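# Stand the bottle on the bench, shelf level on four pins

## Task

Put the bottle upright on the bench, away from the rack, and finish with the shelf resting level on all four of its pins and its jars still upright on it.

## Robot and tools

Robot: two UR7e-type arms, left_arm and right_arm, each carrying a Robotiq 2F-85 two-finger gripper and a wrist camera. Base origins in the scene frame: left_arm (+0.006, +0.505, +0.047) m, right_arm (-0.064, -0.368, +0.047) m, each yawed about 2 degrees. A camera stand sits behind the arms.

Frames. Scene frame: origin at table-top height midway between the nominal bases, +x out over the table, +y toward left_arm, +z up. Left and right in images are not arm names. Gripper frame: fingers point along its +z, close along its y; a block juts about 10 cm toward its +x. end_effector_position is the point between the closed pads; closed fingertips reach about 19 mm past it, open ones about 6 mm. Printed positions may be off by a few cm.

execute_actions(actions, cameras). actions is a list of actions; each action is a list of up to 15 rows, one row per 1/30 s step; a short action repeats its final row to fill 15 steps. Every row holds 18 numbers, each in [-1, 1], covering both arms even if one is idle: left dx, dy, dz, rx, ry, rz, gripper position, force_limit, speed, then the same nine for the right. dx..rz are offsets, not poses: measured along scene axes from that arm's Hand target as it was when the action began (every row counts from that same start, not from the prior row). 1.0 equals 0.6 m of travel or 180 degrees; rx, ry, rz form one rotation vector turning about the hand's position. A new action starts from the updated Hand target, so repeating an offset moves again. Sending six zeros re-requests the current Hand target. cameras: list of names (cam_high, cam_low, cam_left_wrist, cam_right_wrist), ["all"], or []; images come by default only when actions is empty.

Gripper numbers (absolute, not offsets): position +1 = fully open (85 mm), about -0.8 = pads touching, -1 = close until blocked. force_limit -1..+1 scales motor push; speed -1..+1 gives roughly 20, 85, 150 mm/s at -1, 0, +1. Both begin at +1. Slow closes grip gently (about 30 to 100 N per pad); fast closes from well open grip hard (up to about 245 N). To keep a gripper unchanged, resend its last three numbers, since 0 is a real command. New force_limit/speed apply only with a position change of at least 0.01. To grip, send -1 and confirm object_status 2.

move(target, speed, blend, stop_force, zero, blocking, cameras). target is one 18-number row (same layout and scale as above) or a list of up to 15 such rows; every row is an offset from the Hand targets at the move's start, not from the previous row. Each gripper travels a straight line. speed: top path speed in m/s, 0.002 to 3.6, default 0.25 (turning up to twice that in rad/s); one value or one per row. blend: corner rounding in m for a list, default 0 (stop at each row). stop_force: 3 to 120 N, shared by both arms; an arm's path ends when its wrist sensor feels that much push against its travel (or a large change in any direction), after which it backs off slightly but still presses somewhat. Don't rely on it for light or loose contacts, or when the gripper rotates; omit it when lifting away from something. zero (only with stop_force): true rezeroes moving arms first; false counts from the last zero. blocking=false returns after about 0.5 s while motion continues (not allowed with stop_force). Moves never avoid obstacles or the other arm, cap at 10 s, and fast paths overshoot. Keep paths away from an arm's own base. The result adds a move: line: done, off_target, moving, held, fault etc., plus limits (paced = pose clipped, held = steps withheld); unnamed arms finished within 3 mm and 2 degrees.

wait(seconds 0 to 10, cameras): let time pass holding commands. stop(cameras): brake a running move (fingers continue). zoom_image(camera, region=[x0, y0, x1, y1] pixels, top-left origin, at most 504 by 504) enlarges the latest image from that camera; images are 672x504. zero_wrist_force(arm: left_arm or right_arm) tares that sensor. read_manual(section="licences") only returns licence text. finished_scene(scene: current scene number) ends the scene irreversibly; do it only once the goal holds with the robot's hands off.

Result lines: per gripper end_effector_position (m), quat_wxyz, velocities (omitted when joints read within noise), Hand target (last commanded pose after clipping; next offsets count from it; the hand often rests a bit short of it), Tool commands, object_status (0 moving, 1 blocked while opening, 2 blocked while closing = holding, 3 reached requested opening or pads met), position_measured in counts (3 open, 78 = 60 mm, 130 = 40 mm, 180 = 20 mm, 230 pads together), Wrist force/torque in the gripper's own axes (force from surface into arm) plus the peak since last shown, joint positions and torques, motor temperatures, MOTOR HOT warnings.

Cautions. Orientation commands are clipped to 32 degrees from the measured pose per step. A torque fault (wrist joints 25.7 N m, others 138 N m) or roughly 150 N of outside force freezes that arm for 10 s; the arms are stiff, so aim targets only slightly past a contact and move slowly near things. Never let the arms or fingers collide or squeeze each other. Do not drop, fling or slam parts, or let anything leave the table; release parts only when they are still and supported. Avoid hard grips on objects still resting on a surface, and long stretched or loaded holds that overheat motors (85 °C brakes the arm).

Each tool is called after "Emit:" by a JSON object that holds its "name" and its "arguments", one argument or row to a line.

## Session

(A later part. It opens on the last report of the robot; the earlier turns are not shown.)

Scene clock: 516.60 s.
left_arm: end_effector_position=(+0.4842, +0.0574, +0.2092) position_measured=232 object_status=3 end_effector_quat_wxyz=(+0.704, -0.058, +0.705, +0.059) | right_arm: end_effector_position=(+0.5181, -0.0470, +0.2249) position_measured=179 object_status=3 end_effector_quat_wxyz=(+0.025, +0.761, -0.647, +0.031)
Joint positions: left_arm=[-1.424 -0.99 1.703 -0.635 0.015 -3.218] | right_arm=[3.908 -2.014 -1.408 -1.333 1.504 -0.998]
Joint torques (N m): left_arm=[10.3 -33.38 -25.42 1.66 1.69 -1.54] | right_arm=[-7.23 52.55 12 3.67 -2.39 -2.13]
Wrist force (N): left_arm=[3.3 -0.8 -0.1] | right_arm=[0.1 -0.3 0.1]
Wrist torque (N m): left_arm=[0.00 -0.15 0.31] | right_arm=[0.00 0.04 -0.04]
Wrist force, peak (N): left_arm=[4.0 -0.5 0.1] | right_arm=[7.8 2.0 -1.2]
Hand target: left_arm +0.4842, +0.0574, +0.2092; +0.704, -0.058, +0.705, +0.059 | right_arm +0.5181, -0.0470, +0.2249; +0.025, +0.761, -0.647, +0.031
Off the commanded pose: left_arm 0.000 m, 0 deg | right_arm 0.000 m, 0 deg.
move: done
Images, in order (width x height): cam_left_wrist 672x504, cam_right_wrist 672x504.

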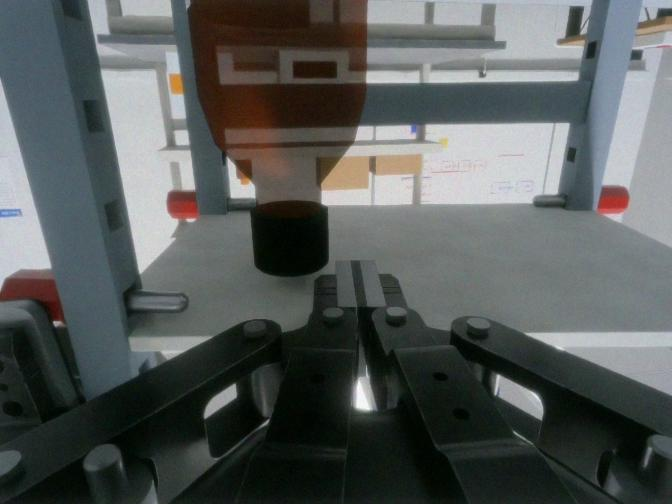

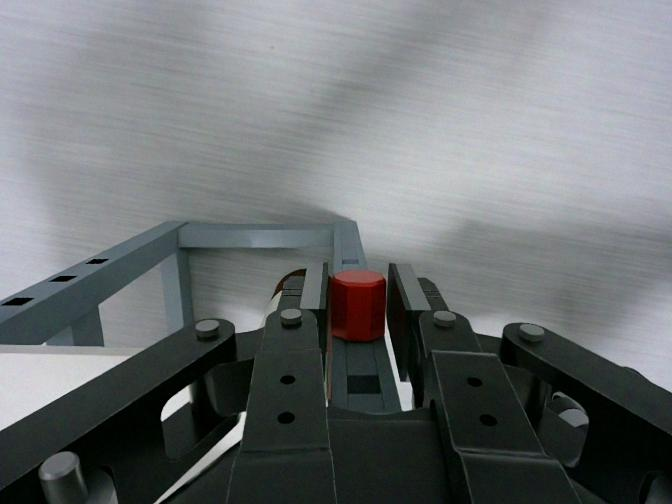

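Emit:
{"name": "move", "arguments": {
  "target": [
    [0, 0, 0, 0, 0, 0, -1, -1, 0, 0, 0, 0, 0, 0, 0, -0.15, -0.5, -1],
    [0, 0, 0, 0, 0, 0, -1, -1, 0, 0.0162, -0.0987, 0, 0, 0, 0, -0.15, -0.5, -1],
    [0, 0, 0, 0, 0, 0, -1, -1, 0, -0.05, -0.35, 0.2, 0, 0, 0, -0.15, -0.5, -1]
  ],
  "cameras": ["cam_right_wrist", "cam_left_wrist", "cam_high"],
  "speed": [0.05, 0.05, 0.2],
  "blend": [0, 0.01, 0]
}}

Scene clock: 526.93 s.
left_arm: end_effector_position=(+0.4842, +0.0574, +0.2092) position_measured=232 object_status=3 end_effector_quat_wxyz=(+0.704, -0.058, +0.705, +0.059) | right_arm: end_effector_position=(+0.4882, -0.2570, +0.3449) position_measured=148 object_status=3 end_effector_quat_wxyz=(+0.025, +0.761, -0.647, +0.031)
Joint positions: left_arm=[-1.424 -0.99 1.703 -0.635 0.015 -3.218] | right_arm=[3.649 -1.707 -1.505 -1.524 1.495 -1.257]
Joint torques (N m): left_arm=[10.4 -33.62 -25.65 1.58 1.69 -1.42] | right_arm=[-7.39 39.36 40.4 0.47 0.8 -2.19]
Wrist force (N): left_arm=[3.2 -0.7 -0.4] | right_arm=[-0.1 0.0 0.5]
Wrist torque (N m): left_arm=[0.02 -0.14 0.30] | right_arm=[0.04 0.05 -0.01]
Wrist force, peak (N): left_arm=[4.0 -0.8 -0.1] | right_arm=[1.8 0.5 -0.5]
Hand target: left_arm +0.4842, +0.0574, +0.2092; +0.704, -0.058, +0.705, +0.059 | right_arm +0.4881, -0.2570, +0.3449; +0.025, +0.761, -0.647, +0.031
Off the commanded pose: left_arm 0.000 m, 0 deg | right_arm 0.000 m, 0 deg.
move: done
Images, in order (width x height): cam_high 672x504, cam_left_wrist 672x504, cam_right_wrist 672x504.

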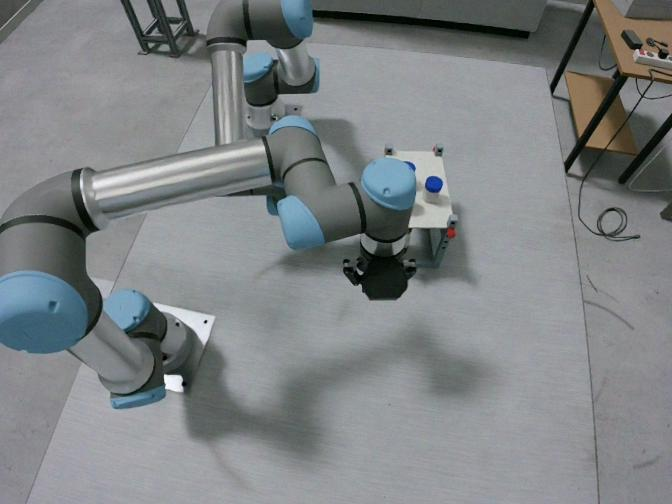

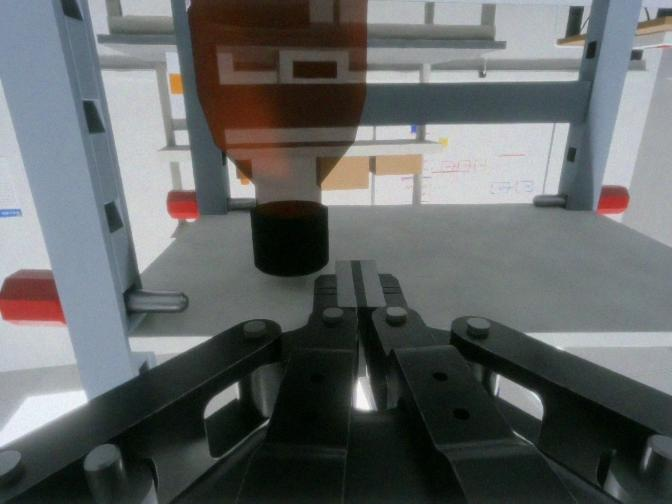

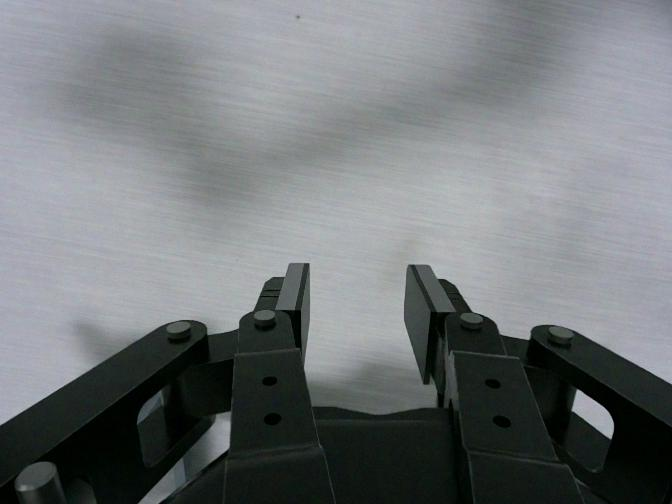

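Emit:
{"name": "move", "arguments": {
  "target": [0, 0, -0.0175, 0, 0, 0, -1, -1, 0, 0, 0, 0, 0, 0, 0, -0.15, -0.5, -1],
  "cameras": ["cam_left_wrist", "cam_low"],
  "speed": 0.006
}}

Emit:
{"name": "zoom_image", "arguments": {
  "camera": "cam_left_wrist",
  "region": [0, 180, 340, 400]
}}

Emit:
{"name": "zoom_image", "arguments": {
  "camera": "cam_low",
  "region": [330, 220, 420, 305]
}}

Scene clock: 532.47 s.
left_arm: end_effector_position=(+0.4842, +0.0574, +0.1987) position_measured=232 object_status=3 end_effector_quat_wxyz=(+0.704, -0.058, +0.705, +0.059) | right_arm: end_effector_position=(+0.4881, -0.2570, +0.3449) position_measured=148 object_status=3 end_effector_quat_wxyz=(+0.025, +0.761, -0.647, +0.031)
Joint positions: left_arm=[-1.424 -0.972 1.706 -0.648 0.015 -3.227] | right_arm=[3.649 -1.707 -1.505 -1.524 1.495 -1.257]
Joint torques (N m): left_arm=[9.27 -33.3 -10.89 -1.12 0.29 -0.86] | right_arm=[-8.66 40.16 39.53 0.44 1.86 -2.14]
Wrist force (N): left_arm=[1.1 -0.9 0.2] | right_arm=[-0.1 -0.1 0.5]
Wrist torque (N m): left_arm=[0.01 -0.26 0.30] | right_arm=[0.02 0.05 -0.01]
Wrist force, peak (N): left_arm=[3.9 -0.8 -0.1] | right_arm=[-0.4 0.0 0.7]
Hand target: left_arm +0.4842, +0.0574, +0.1987; +0.704, -0.058, +0.705, +0.059 | right_arm +0.4881, -0.2570, +0.3449; +0.025, +0.761, -0.647, +0.031
Off the commanded pose: left_arm 0.000 m, 0 deg | right_arm 0.000 m, 0 deg.
move: done
Images, in order (width x height): cam_low 672x504, cam_left_wrist 672x504.

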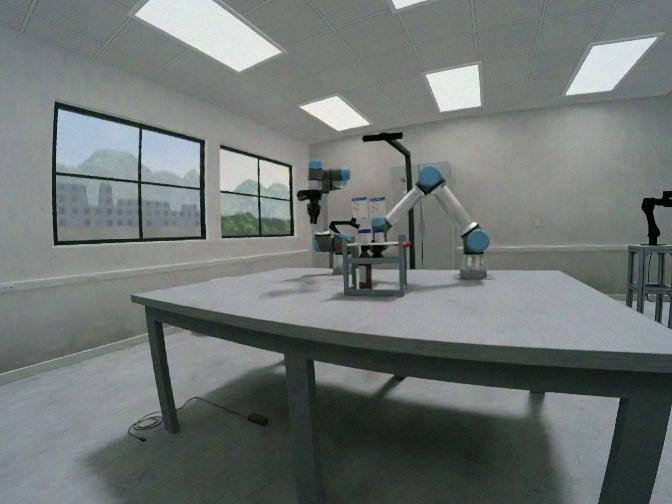

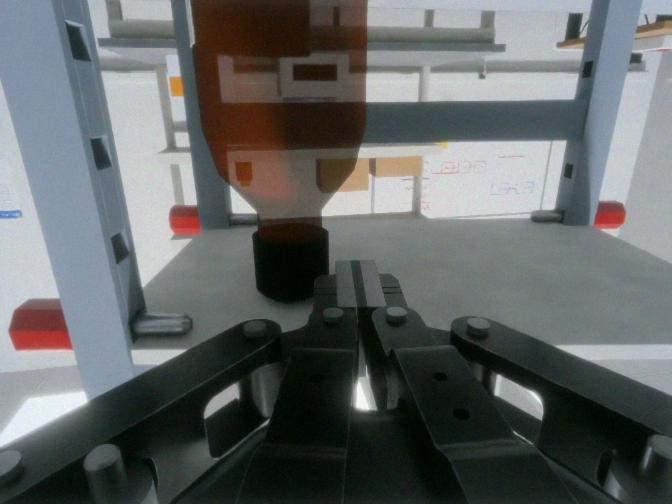

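Scaled by 1.482 from the camera's 672x504 image, which has a finer 960x720 frame.

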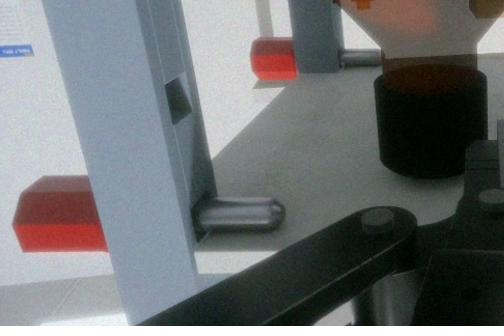

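Scaled by 5.600 from the camera's 672x504 image, which has a finer 960x720 frame.

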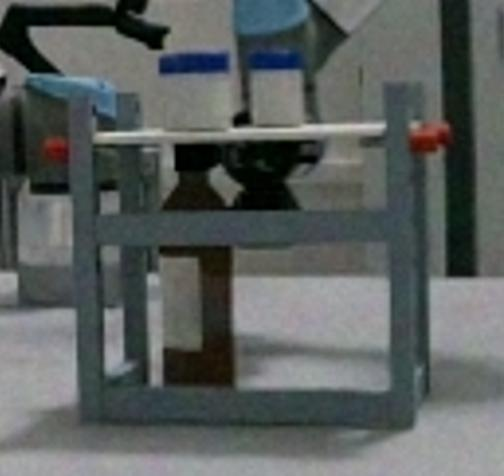

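Emit:
{"name": "move", "arguments": {
  "target": [
    [-0.115, -0.0193, -0.0145, 0, 0, 0, -1, -1, 0, 0, 0, 0, 0, 0, 0, -0.15, -0.5, -1],
    [-0.1083, -0.0595, -0.0145, 0, 0, 0, 0, -0.5, -1, 0, 0, 0, 0, 0, 0, -0.15, -0.5, -1]
  ],
  "cameras": ["cam_left_wrist"],
  "speed": 0.1
}}

Emit:
{"name": "zoom_image", "arguments": {
  "camera": "cam_left_wrist",
  "region": [140, 130, 450, 330]
}}

Scene clock: 573.20 s.
left_arm: end_effector_position=(+0.4192, +0.0217, +0.1900) position_measured=128 object_status=0 end_effector_quat_wxyz=(+0.704, -0.058, +0.705, +0.059) | right_arm: end_effector_position=(+0.4881, -0.2570, +0.3449) position_measured=148 object_status=3 end_effector_quat_wxyz=(+0.025, +0.761, -0.647, +0.031)
Joint positions: left_arm=[-1.554 -0.957 1.707 -0.761 -0.115 -3.13] | right_arm=[3.649 -1.707 -1.505 -1.524 1.495 -1.257]
Joint torques (N m): left_arm=[10.66 -33 -24.69 1.58 1.1 -1.54] | right_arm=[-9.56 39.39 40.41 0.53 1.99 -2.03]
Motor temperatures (°C): left_arm=[33 39 31 37 38 39] | right_arm=[45 41 42 39 46 43]
Wrist force (N): left_arm=[0.9 -0.9 0.0] | right_arm=[-0.1 -0.1 0.2]
Wrist torque (N m): left_arm=[0.01 -0.23 0.29] | right_arm=[0.03 0.05 0.00]
Wrist force, peak (N): left_arm=[0.6 -2.0 0.0] | right_arm=[-0.1 -0.3 0.7]
Hand target: left_arm +0.4192, +0.0217, +0.1900; +0.704, -0.058, +0.705, +0.059 | right_arm +0.4881, -0.2570, +0.3449; +0.025, +0.761, -0.647, +0.031
Off the commanded pose: left_arm 0.000 m, 0 deg | right_arm 0.000 m, 0 deg.
move: done
Images, in order (width x height): cam_left_wrist 672x504.

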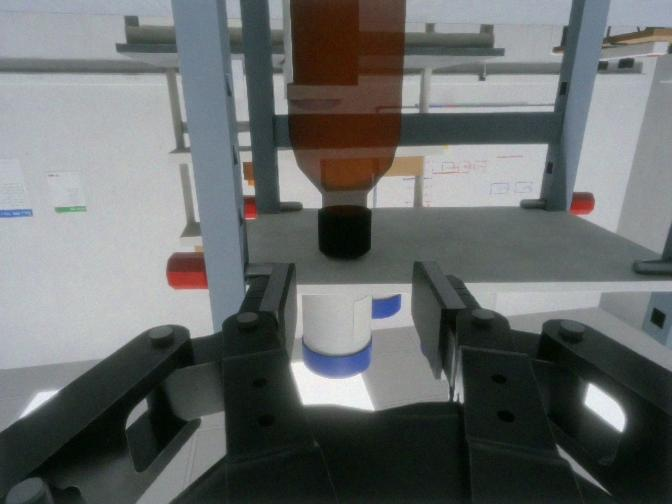

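Scaled by 1.626 from the camera's 672x504 image, which has a finer 960x720 frame.

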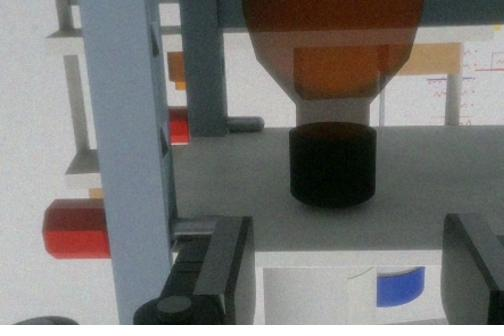

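Emit:
{"name": "move", "arguments": {
  "target": [
    [0.12, 0.0168, 0, 0, 0, 0, 0, -0.5, -1, 0, 0, 0, 0, 0, 0, -0.15, -0.5, -1],
    [0.1722, 0.0255, 0, 0, 0, 0, 0, -0.5, -1, 0, 0, 0, 0, 0, 0, -0.15, -0.5, -1]
  ],
  "cameras": ["cam_left_wrist"],
  "speed": [0.06, 0.025],
  "stop_force": 5
}}

Emit:
{"name": "zoom_image", "arguments": {
  "camera": "cam_left_wrist",
  "region": [100, 180, 500, 400]
}}

Scene clock: 586.67 s.
left_arm: end_effector_position=(+0.5226, +0.0370, +0.1900) position_measured=129 object_status=3 end_effector_quat_wxyz=(+0.704, -0.058, +0.705, +0.059) | right_arm: end_effector_position=(+0.4881, -0.2570, +0.3449) position_measured=148 object_status=3 end_effector_quat_wxyz=(+0.025, +0.761, -0.647, +0.031)
Joint positions: left_arm=[-1.362 -0.907 1.615 -0.693 0.077 -3.156] | right_arm=[3.649 -1.707 -1.505 -1.524 1.495 -1.257]
Joint torques (N m): left_arm=[11.2 -35.84 -25.08 1.13 1.82 -1.39] | right_arm=[-7.91 38.93 40.34 0.54 1.82 -2.1]
Wrist force (N): left_arm=[1.1 -0.8 -0.1] | right_arm=[-0.2 -0.2 0.3]
Wrist torque (N m): left_arm=[0.03 -0.24 0.28] | right_arm=[0.01 0.05 0.00]
Wrist force, peak (N): left_arm=[1.1 -1.3 0.4] | right_arm=[-0.3 -0.5 0.5]
Hand target: left_arm +0.5226, +0.0370, +0.1900; +0.704, -0.058, +0.705, +0.059 | right_arm +0.4881, -0.2570, +0.3449; +0.025, +0.761, -0.647, +0.031
Off the commanded pose: left_arm 0.000 m, 0 deg | right_arm 0.000 m, 0 deg.
move: done
Images, in order (width x height): cam_left_wrist 672x504.

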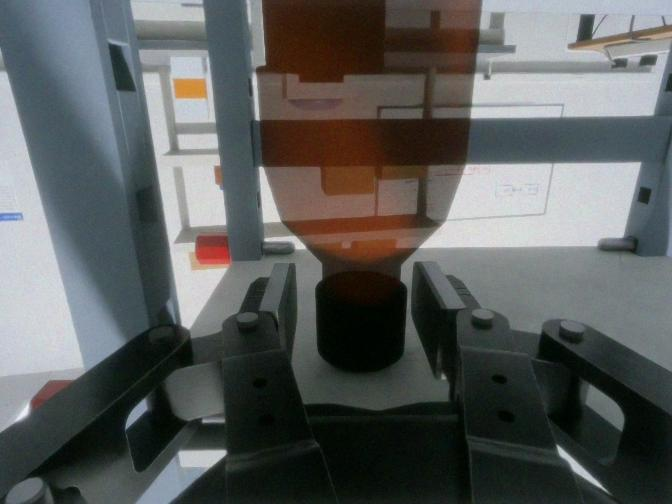

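Scaled by 1.260 from the camera's 672x504 image, which has a finer 960x720 frame.

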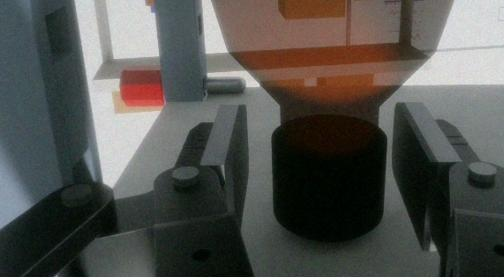

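Emit:
{"name": "move", "arguments": {
  "target": [
    [-0.0003, 0.002, 0, 0, 0, 0, 0, -0.5, -1, 0, 0, 0, 0, 0, 0, -0.15, -0.5, -1],
    [-0.0003, 0.002, 0, 0, 0, 0, -1, -0.5, -1, 0, 0, 0, 0, 0, 0, -0.15, -0.5, -1]
  ],
  "cameras": ["cam_left_wrist"],
  "speed": 0.02
}}

Scene clock: 593.23 s.
left_arm: end_effector_position=(+0.5224, +0.0382, +0.1900) position_measured=154 object_status=0 end_effector_quat_wxyz=(+0.704, -0.058, +0.705, +0.059) | right_arm: end_effector_position=(+0.4881, -0.2570, +0.3449) position_measured=148 object_status=3 end_effector_quat_wxyz=(+0.025, +0.761, -0.647, +0.031)
Joint positions: left_arm=[-1.362 -0.91 1.619 -0.694 0.077 -3.156] | right_arm=[3.649 -1.707 -1.505 -1.524 1.495 -1.257]
Joint torques (N m): left_arm=[9.91 -55.27 -11.46 -1.56 1.73 1.58] | right_arm=[-8.22 36.91 40.39 0.69 1.95 -1.99]
Wrist force (N): left_arm=[-0.2 0.5 -0.1] | right_arm=[-0.3 0.0 0.4]
Wrist torque (N m): left_arm=[0.10 -0.23 0.31] | right_arm=[0.04 0.07 0.00]
Wrist force, peak (N): left_arm=[1.4 -0.9 -0.1] | right_arm=[-0.2 -0.1 0.7]
Hand target: left_arm +0.5224, +0.0382, +0.1900; +0.704, -0.058, +0.705, +0.059 | right_arm +0.4881, -0.2570, +0.3449; +0.025, +0.761, -0.647, +0.031
Off the commanded pose: left_arm 0.000 m, 0 deg | right_arm 0.000 m, 0 deg.
move: done
Images, in order (width x height): cam_left_wrist 672x504.

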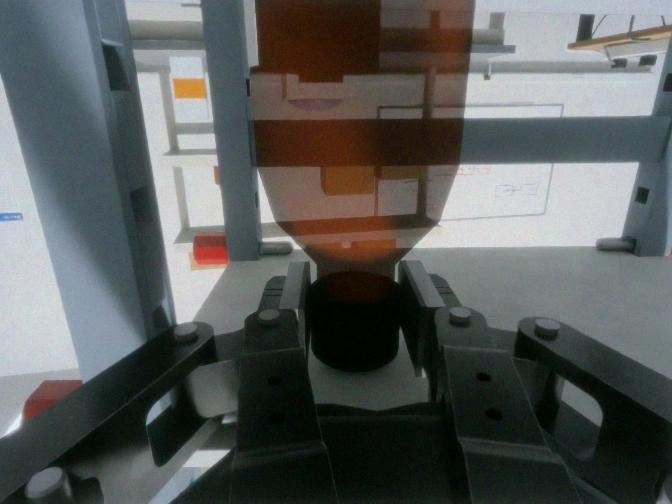

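Emit:
{"name": "move", "arguments": {
  "target": [0, 0, 0.0022, 0, 0, 0, -1, -0.5, -1, 0, 0, 0, 0, 0, 0, -0.15, -0.5, -1],
  "cameras": ["cam_left_wrist", "cam_low"],
  "speed": 0.01
}}

Emit:
{"name": "zoom_image", "arguments": {
  "camera": "cam_low",
  "region": [330, 220, 420, 305]
}}

Scene clock: 599.50 s.
left_arm: end_effector_position=(+0.5224, +0.0382, +0.1912) position_measured=154 object_status=2 end_effector_quat_wxyz=(+0.704, -0.058, +0.705, +0.059) | right_arm: end_effector_position=(+0.4881, -0.2570, +0.3449) position_measured=148 object_status=3 end_effector_quat_wxyz=(+0.025, +0.761, -0.647, +0.031)
Joint positions: left_arm=[-1.362 -0.912 1.618 -0.691 0.077 -3.156] | right_arm=[3.649 -1.707 -1.505 -1.524 1.495 -1.257]
Joint torques (N m): left_arm=[4.3 -57.7 -26.33 1.32 1.51 0.37] | right_arm=[-6.92 37.23 40.46 0.48 1.89 -2.04]
Wrist force (N): left_arm=[5.3 -1.1 0.3] | right_arm=[-0.1 0.0 0.3]
Wrist torque (N m): left_arm=[-0.01 -0.14 0.22] | right_arm=[0.04 0.03 -0.01]
Wrist force, peak (N): left_arm=[5.7 -0.7 0.2] | right_arm=[-0.2 -0.1 0.9]
Hand target: left_arm +0.5224, +0.0382, +0.1913; +0.704, -0.058, +0.705, +0.059 | right_arm +0.4881, -0.2570, +0.3449; +0.025, +0.761, -0.647, +0.031
Off the commanded pose: left_arm 0.000 m, 0 deg | right_arm 0.000 m, 0 deg.
move: done
Images, in order (width x height): cam_low 672x504, cam_left_wrist 672x504.

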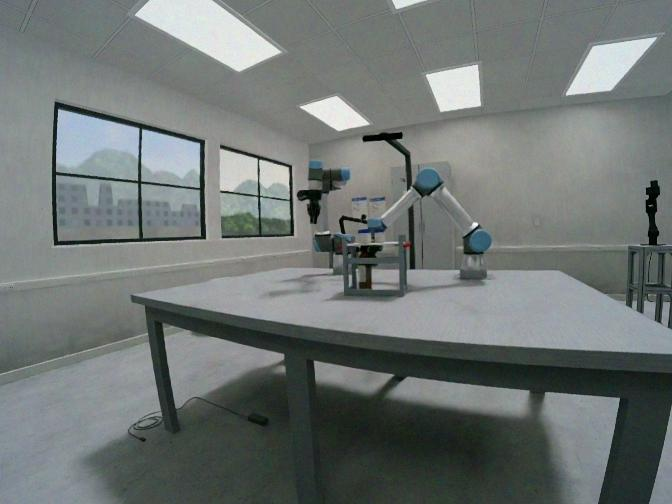

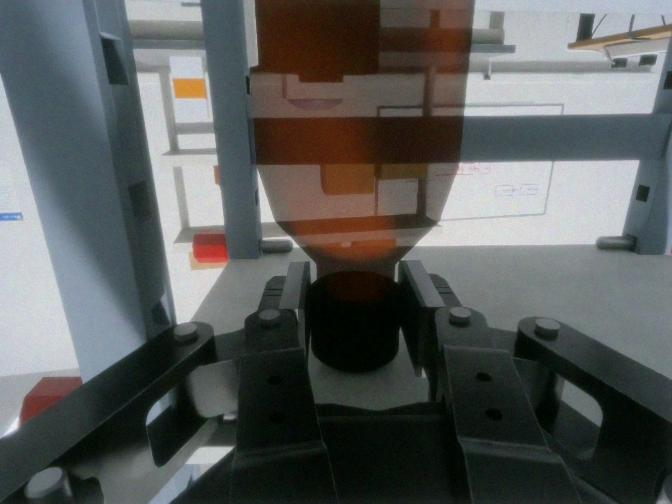

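Scaled by 5.600 from the camera's 672x504 image, which has a finer 960x720 frame.

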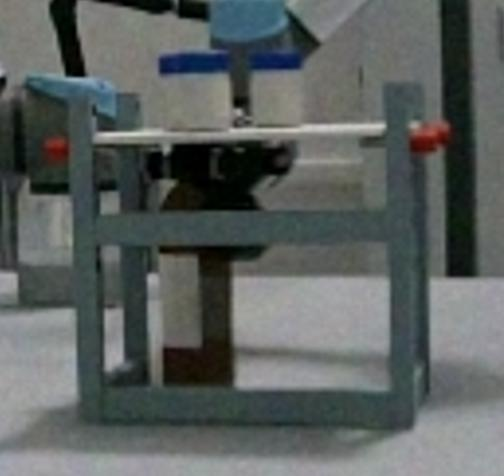

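Emit:
{"name": "move", "arguments": {
  "target": [
    [-0.0658, -0.011, 0, 0, 0, 0, -1, -0.5, -1, 0, 0, 0, 0, 0, 0, -0.15, -0.5, -1],
    [-0.3617, -0.0605, 0, 0, 0, 0, -1, -0.5, -1, 0, 0, 0, 0, 0, 0, -0.15, -0.5, -1]
  ],
  "cameras": ["cam_left_wrist", "cam_high"],
  "speed": [0.03, 0.08],
  "blend": [0.01, 0]
}}

Scene clock: 607.03 s.
left_arm: end_effector_position=(+0.3054, +0.0019, +0.1913) position_measured=154 object_status=2 end_effector_quat_wxyz=(+0.704, -0.058, +0.705, +0.059) | right_arm: end_effector_position=(+0.4881, -0.2570, +0.3449) position_measured=148 object_status=3 end_effector_quat_wxyz=(+0.025, +0.761, -0.647, +0.031)
Joint positions: left_arm=[-1.766 -0.962 1.711 -0.753 -0.327 -3.137] | right_arm=[3.649 -1.707 -1.505 -1.524 1.495 -1.257]
Joint torques (N m): left_arm=[-11.75 -34.13 -24.91 2.47 -1.4 -1.49] | right_arm=[-7.57 34.83 40.63 0.57 1.69 -1.67]
Wrist force (N): left_arm=[5.4 -1.4 -0.1] | right_arm=[-0.3 0.1 0.0]
Wrist torque (N m): left_arm=[-0.08 -0.17 0.29] | right_arm=[0.07 0.07 0.00]
Wrist force, peak (N): left_arm=[5.8 -0.8 0.2] | right_arm=[0.1 -0.2 0.7]
Hand target: left_arm +0.3054, +0.0019, +0.1913; +0.704, -0.058, +0.705, +0.059 | right_arm +0.4881, -0.2570, +0.3449; +0.025, +0.761, -0.647, +0.031
Off the commanded pose: left_arm 0.000 m, 0 deg | right_arm 0.000 m, 0 deg.
move: done
Images, in order (width x height): cam_high 672x504, cam_left_wrist 672x504.

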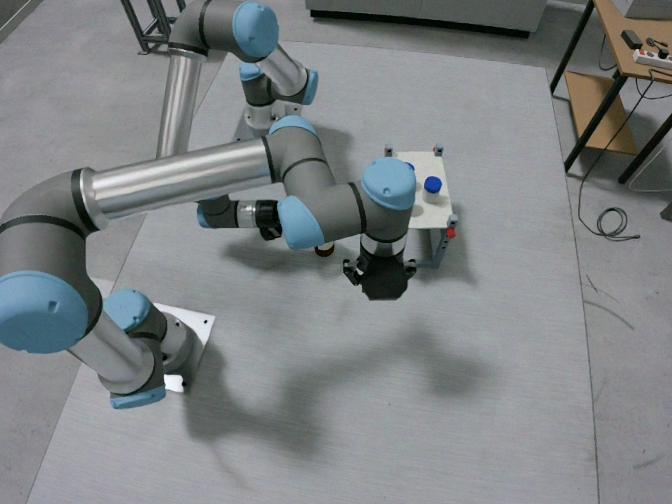

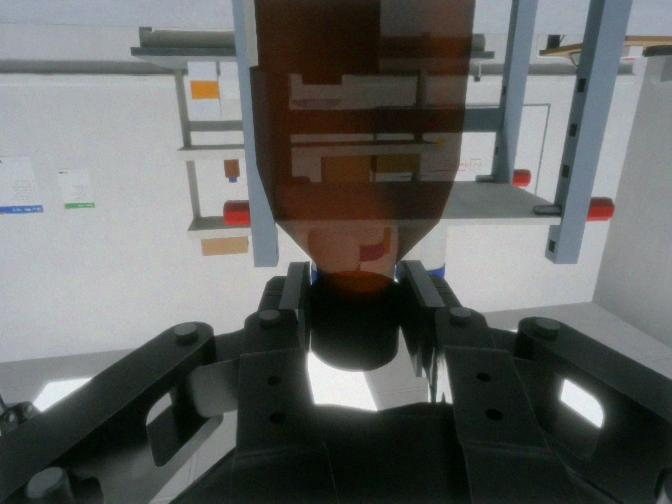

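Emit:
{"name": "move", "arguments": {
  "target": [0, 0, -0.006, 0, 0, 0, -1, -0.5, -1, 0, 0, 0, 0, 0, 0, -0.15, -0.5, -1],
  "cameras": ["cam_low", "cam_left_wrist"],
  "speed": 0.005,
  "stop_force": 4.5
}}

Emit:
{"name": "zoom_image", "arguments": {
  "camera": "cam_low",
  "region": [310, 210, 430, 305]
}}

Scene clock: 611.17 s.
left_arm: end_effector_position=(+0.3054, +0.0018, +0.1901) position_measured=154 object_status=2 end_effector_quat_wxyz=(+0.704, -0.058, +0.705, +0.059) | right_arm: end_effector_position=(+0.4881, -0.2570, +0.3449) position_measured=148 object_status=3 end_effector_quat_wxyz=(+0.025, +0.761, -0.647, +0.031)
Joint positions: left_arm=[-1.766 -0.96 1.712 -0.756 -0.327 -3.137] | right_arm=[3.649 -1.707 -1.505 -1.524 1.495 -1.257]
Joint torques (N m): left_arm=[-10.38 -51.45 -23.84 1.97 -0.25 -1.33] | right_arm=[-7.42 34.94 39.8 0.71 1.77 -1.85]
Wrist force (N): left_arm=[-0.5 -0.8 -0.8] | right_arm=[-0.2 -0.3 0.2]
Wrist torque (N m): left_arm=[-0.03 -0.24 0.29] | right_arm=[-0.01 0.06 -0.01]
Wrist force, peak (N): left_arm=[-7.0 -0.5 -1.5] | right_arm=[-0.5 -0.2 0.5]
Hand target: left_arm +0.3054, +0.0018, +0.1901; +0.704, -0.058, +0.705, +0.059 (not the last commanded pose) | right_arm +0.4881, -0.2570, +0.3449; +0.025, +0.761, -0.647, +0.031
Off the commanded pose: left_arm 0.002 m, 0 deg | right_arm 0.000 m, 0 deg.
move: contact (left_arm)
Images, in order (width x height): cam_low 672x504, cam_left_wrist 672x504.

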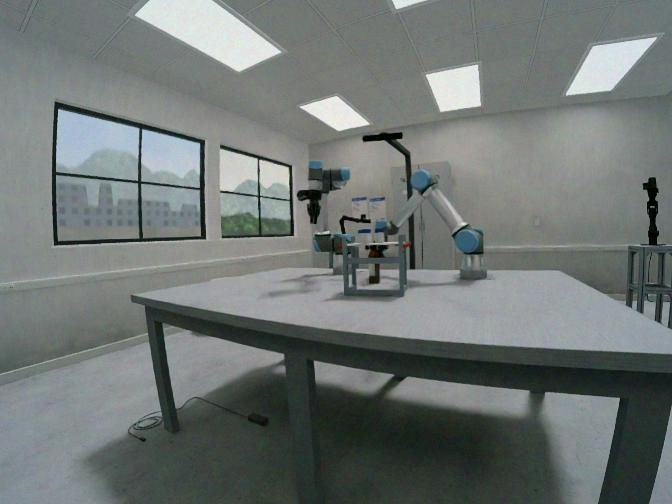

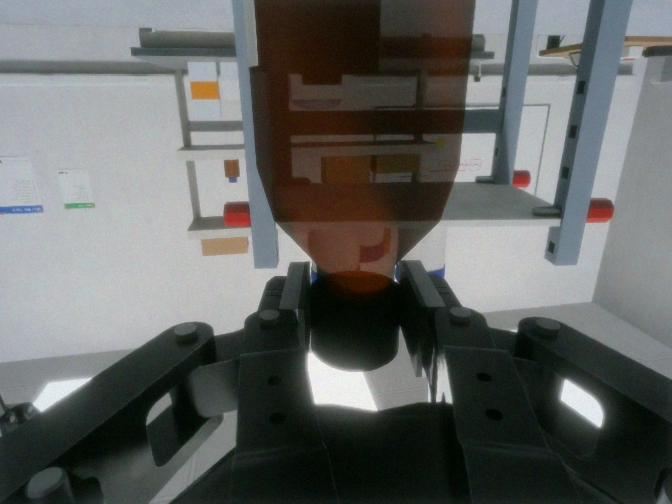

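Scaled by 4.200 from the camera's 672x504 image, which has a finer 960x720 frame.

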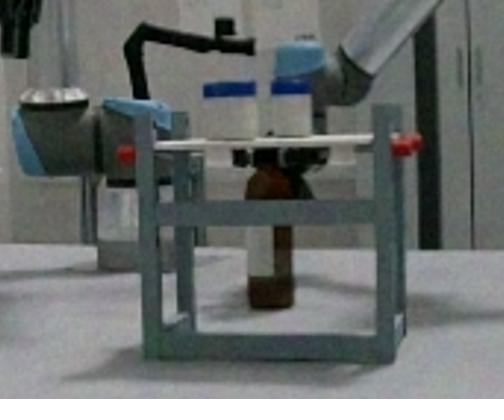

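Emit:
{"name": "move", "arguments": {
  "target": [
    [0, 0, 0, 0, 0, 0, -0.1, -0.5, -1, 0, 0, 0, 0, 0, 0, -0.15, -0.5, -1],
    [0, 0, 0, 0, 0, 0, 0.1, -0.5, -1, 0, 0, 0, 0, 0, 0, -0.15, -0.5, -1],
    [-0.197, -0.033, 0, 0, 0, 0, 0.1, -0.5, -1, 0, 0, 0, 0, 0, 0, -0.15, -0.5, -1],
    [-0.197, 0.15, 0.2, 0, 0, 0, 0.1, -0.5, -1, -0.2, -0.25, 0, 0, 0, 0, -0.15, -0.5, -1]
  ],
  "cameras": ["all"],
  "speed": [0.02, 0.02, 0.06, 0.2],
  "blend": [0, 0, 0.01, 0]
}}

Emit:
{"name": "zoom_image", "arguments": {
  "camera": "cam_high",
  "region": [290, 130, 480, 280]
}}

Emit:
{"name": "zoom_image", "arguments": {
  "camera": "cam_low",
  "region": [310, 210, 430, 305]
}}

Scene clock: 621.43 s.
left_arm: end_effector_position=(+0.1872, +0.0918, +0.3100) position_measured=117 object_status=3 end_effector_quat_wxyz=(+0.704, -0.058, +0.705, +0.059) | right_arm: end_effector_position=(+0.3682, -0.4070, +0.3449) position_measured=148 object_status=3 end_effector_quat_wxyz=(+0.025, +0.761, -0.647, +0.031)
Joint positions: left_arm=[-2.055 -1.309 1.875 -0.568 -0.616 -3.139] | right_arm=[3.448 -1.374 -1.831 -1.515 1.492 -1.459]
Joint torques (N m): left_arm=[-12.72 -38.89 -11.08 2.76 -1.29 1.55] | right_arm=[-8.93 23.79 11.6 0.58 1.88 -2.2]
Wrist force (N): left_arm=[1.0 -1.1 0.5] | right_arm=[-0.1 -0.2 0.1]
Wrist torque (N m): left_arm=[-0.03 -0.25 0.23] | right_arm=[0.04 0.04 0.01]
Wrist force, peak (N): left_arm=[1.9 -1.8 -0.5] | right_arm=[-1.4 -1.2 0.3]
Hand target: left_arm +0.1872, +0.0918, +0.3101; +0.704, -0.058, +0.705, +0.059 | right_arm +0.3681, -0.4070, +0.3449; +0.025, +0.761, -0.647, +0.031
Off the commanded pose: left_arm 0.000 m, 0 deg | right_arm 0.000 m, 0 deg.
move: done

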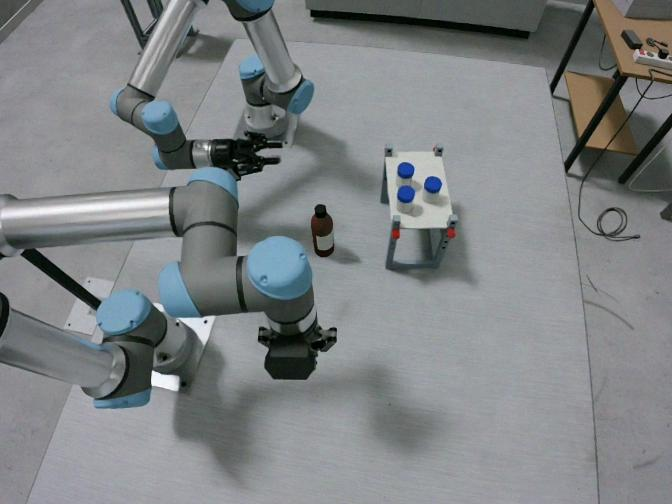

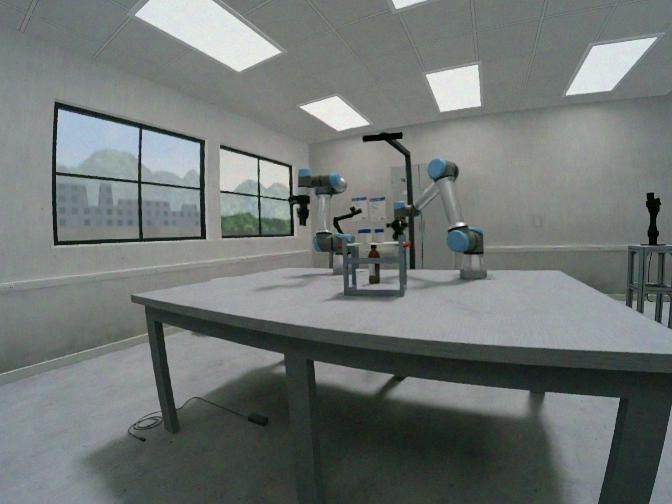

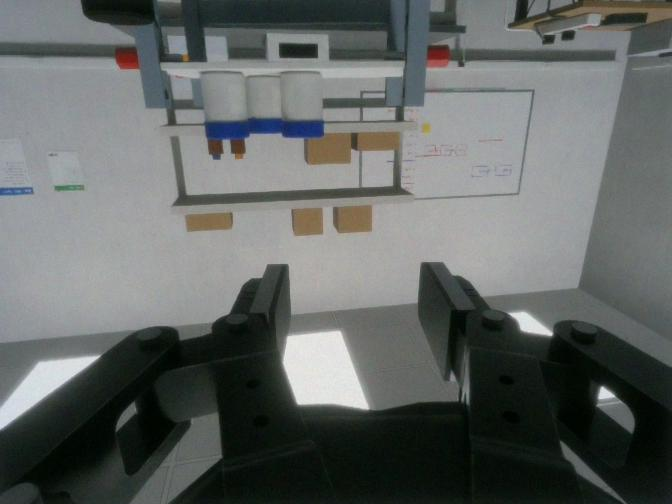

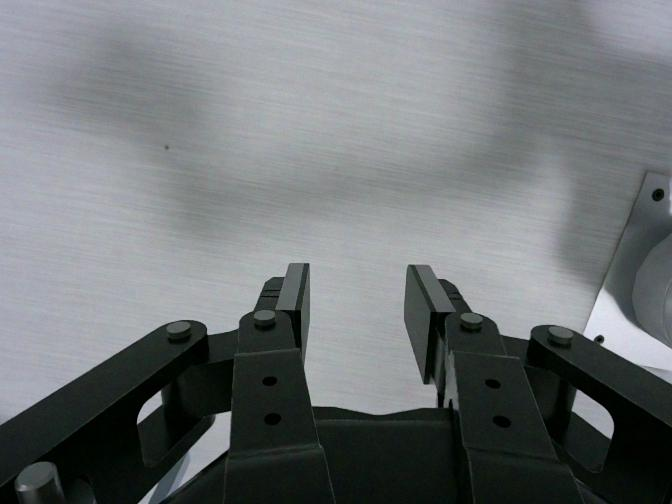

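Scaled by 2.653 from the camera's 672x504 image, which has a finer 960x720 frame.

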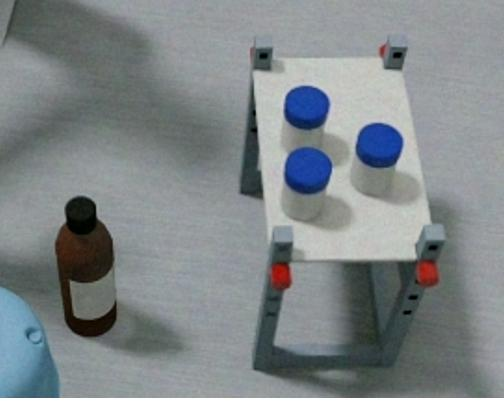

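Scaled by 4.200 from the camera's 672x504 image, which has a finer 960x720 frame.

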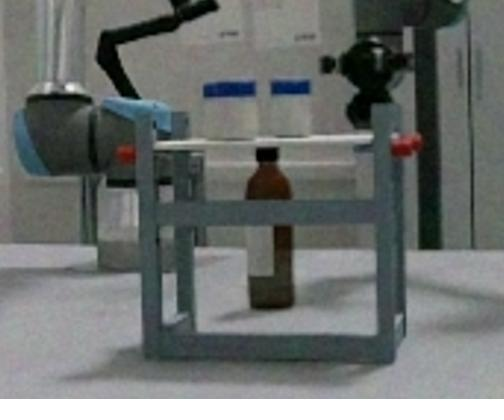

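Emit:
{"name": "finished_scene", "arguments": {
  "scene": 1
}}

The scene is finished: the task was done.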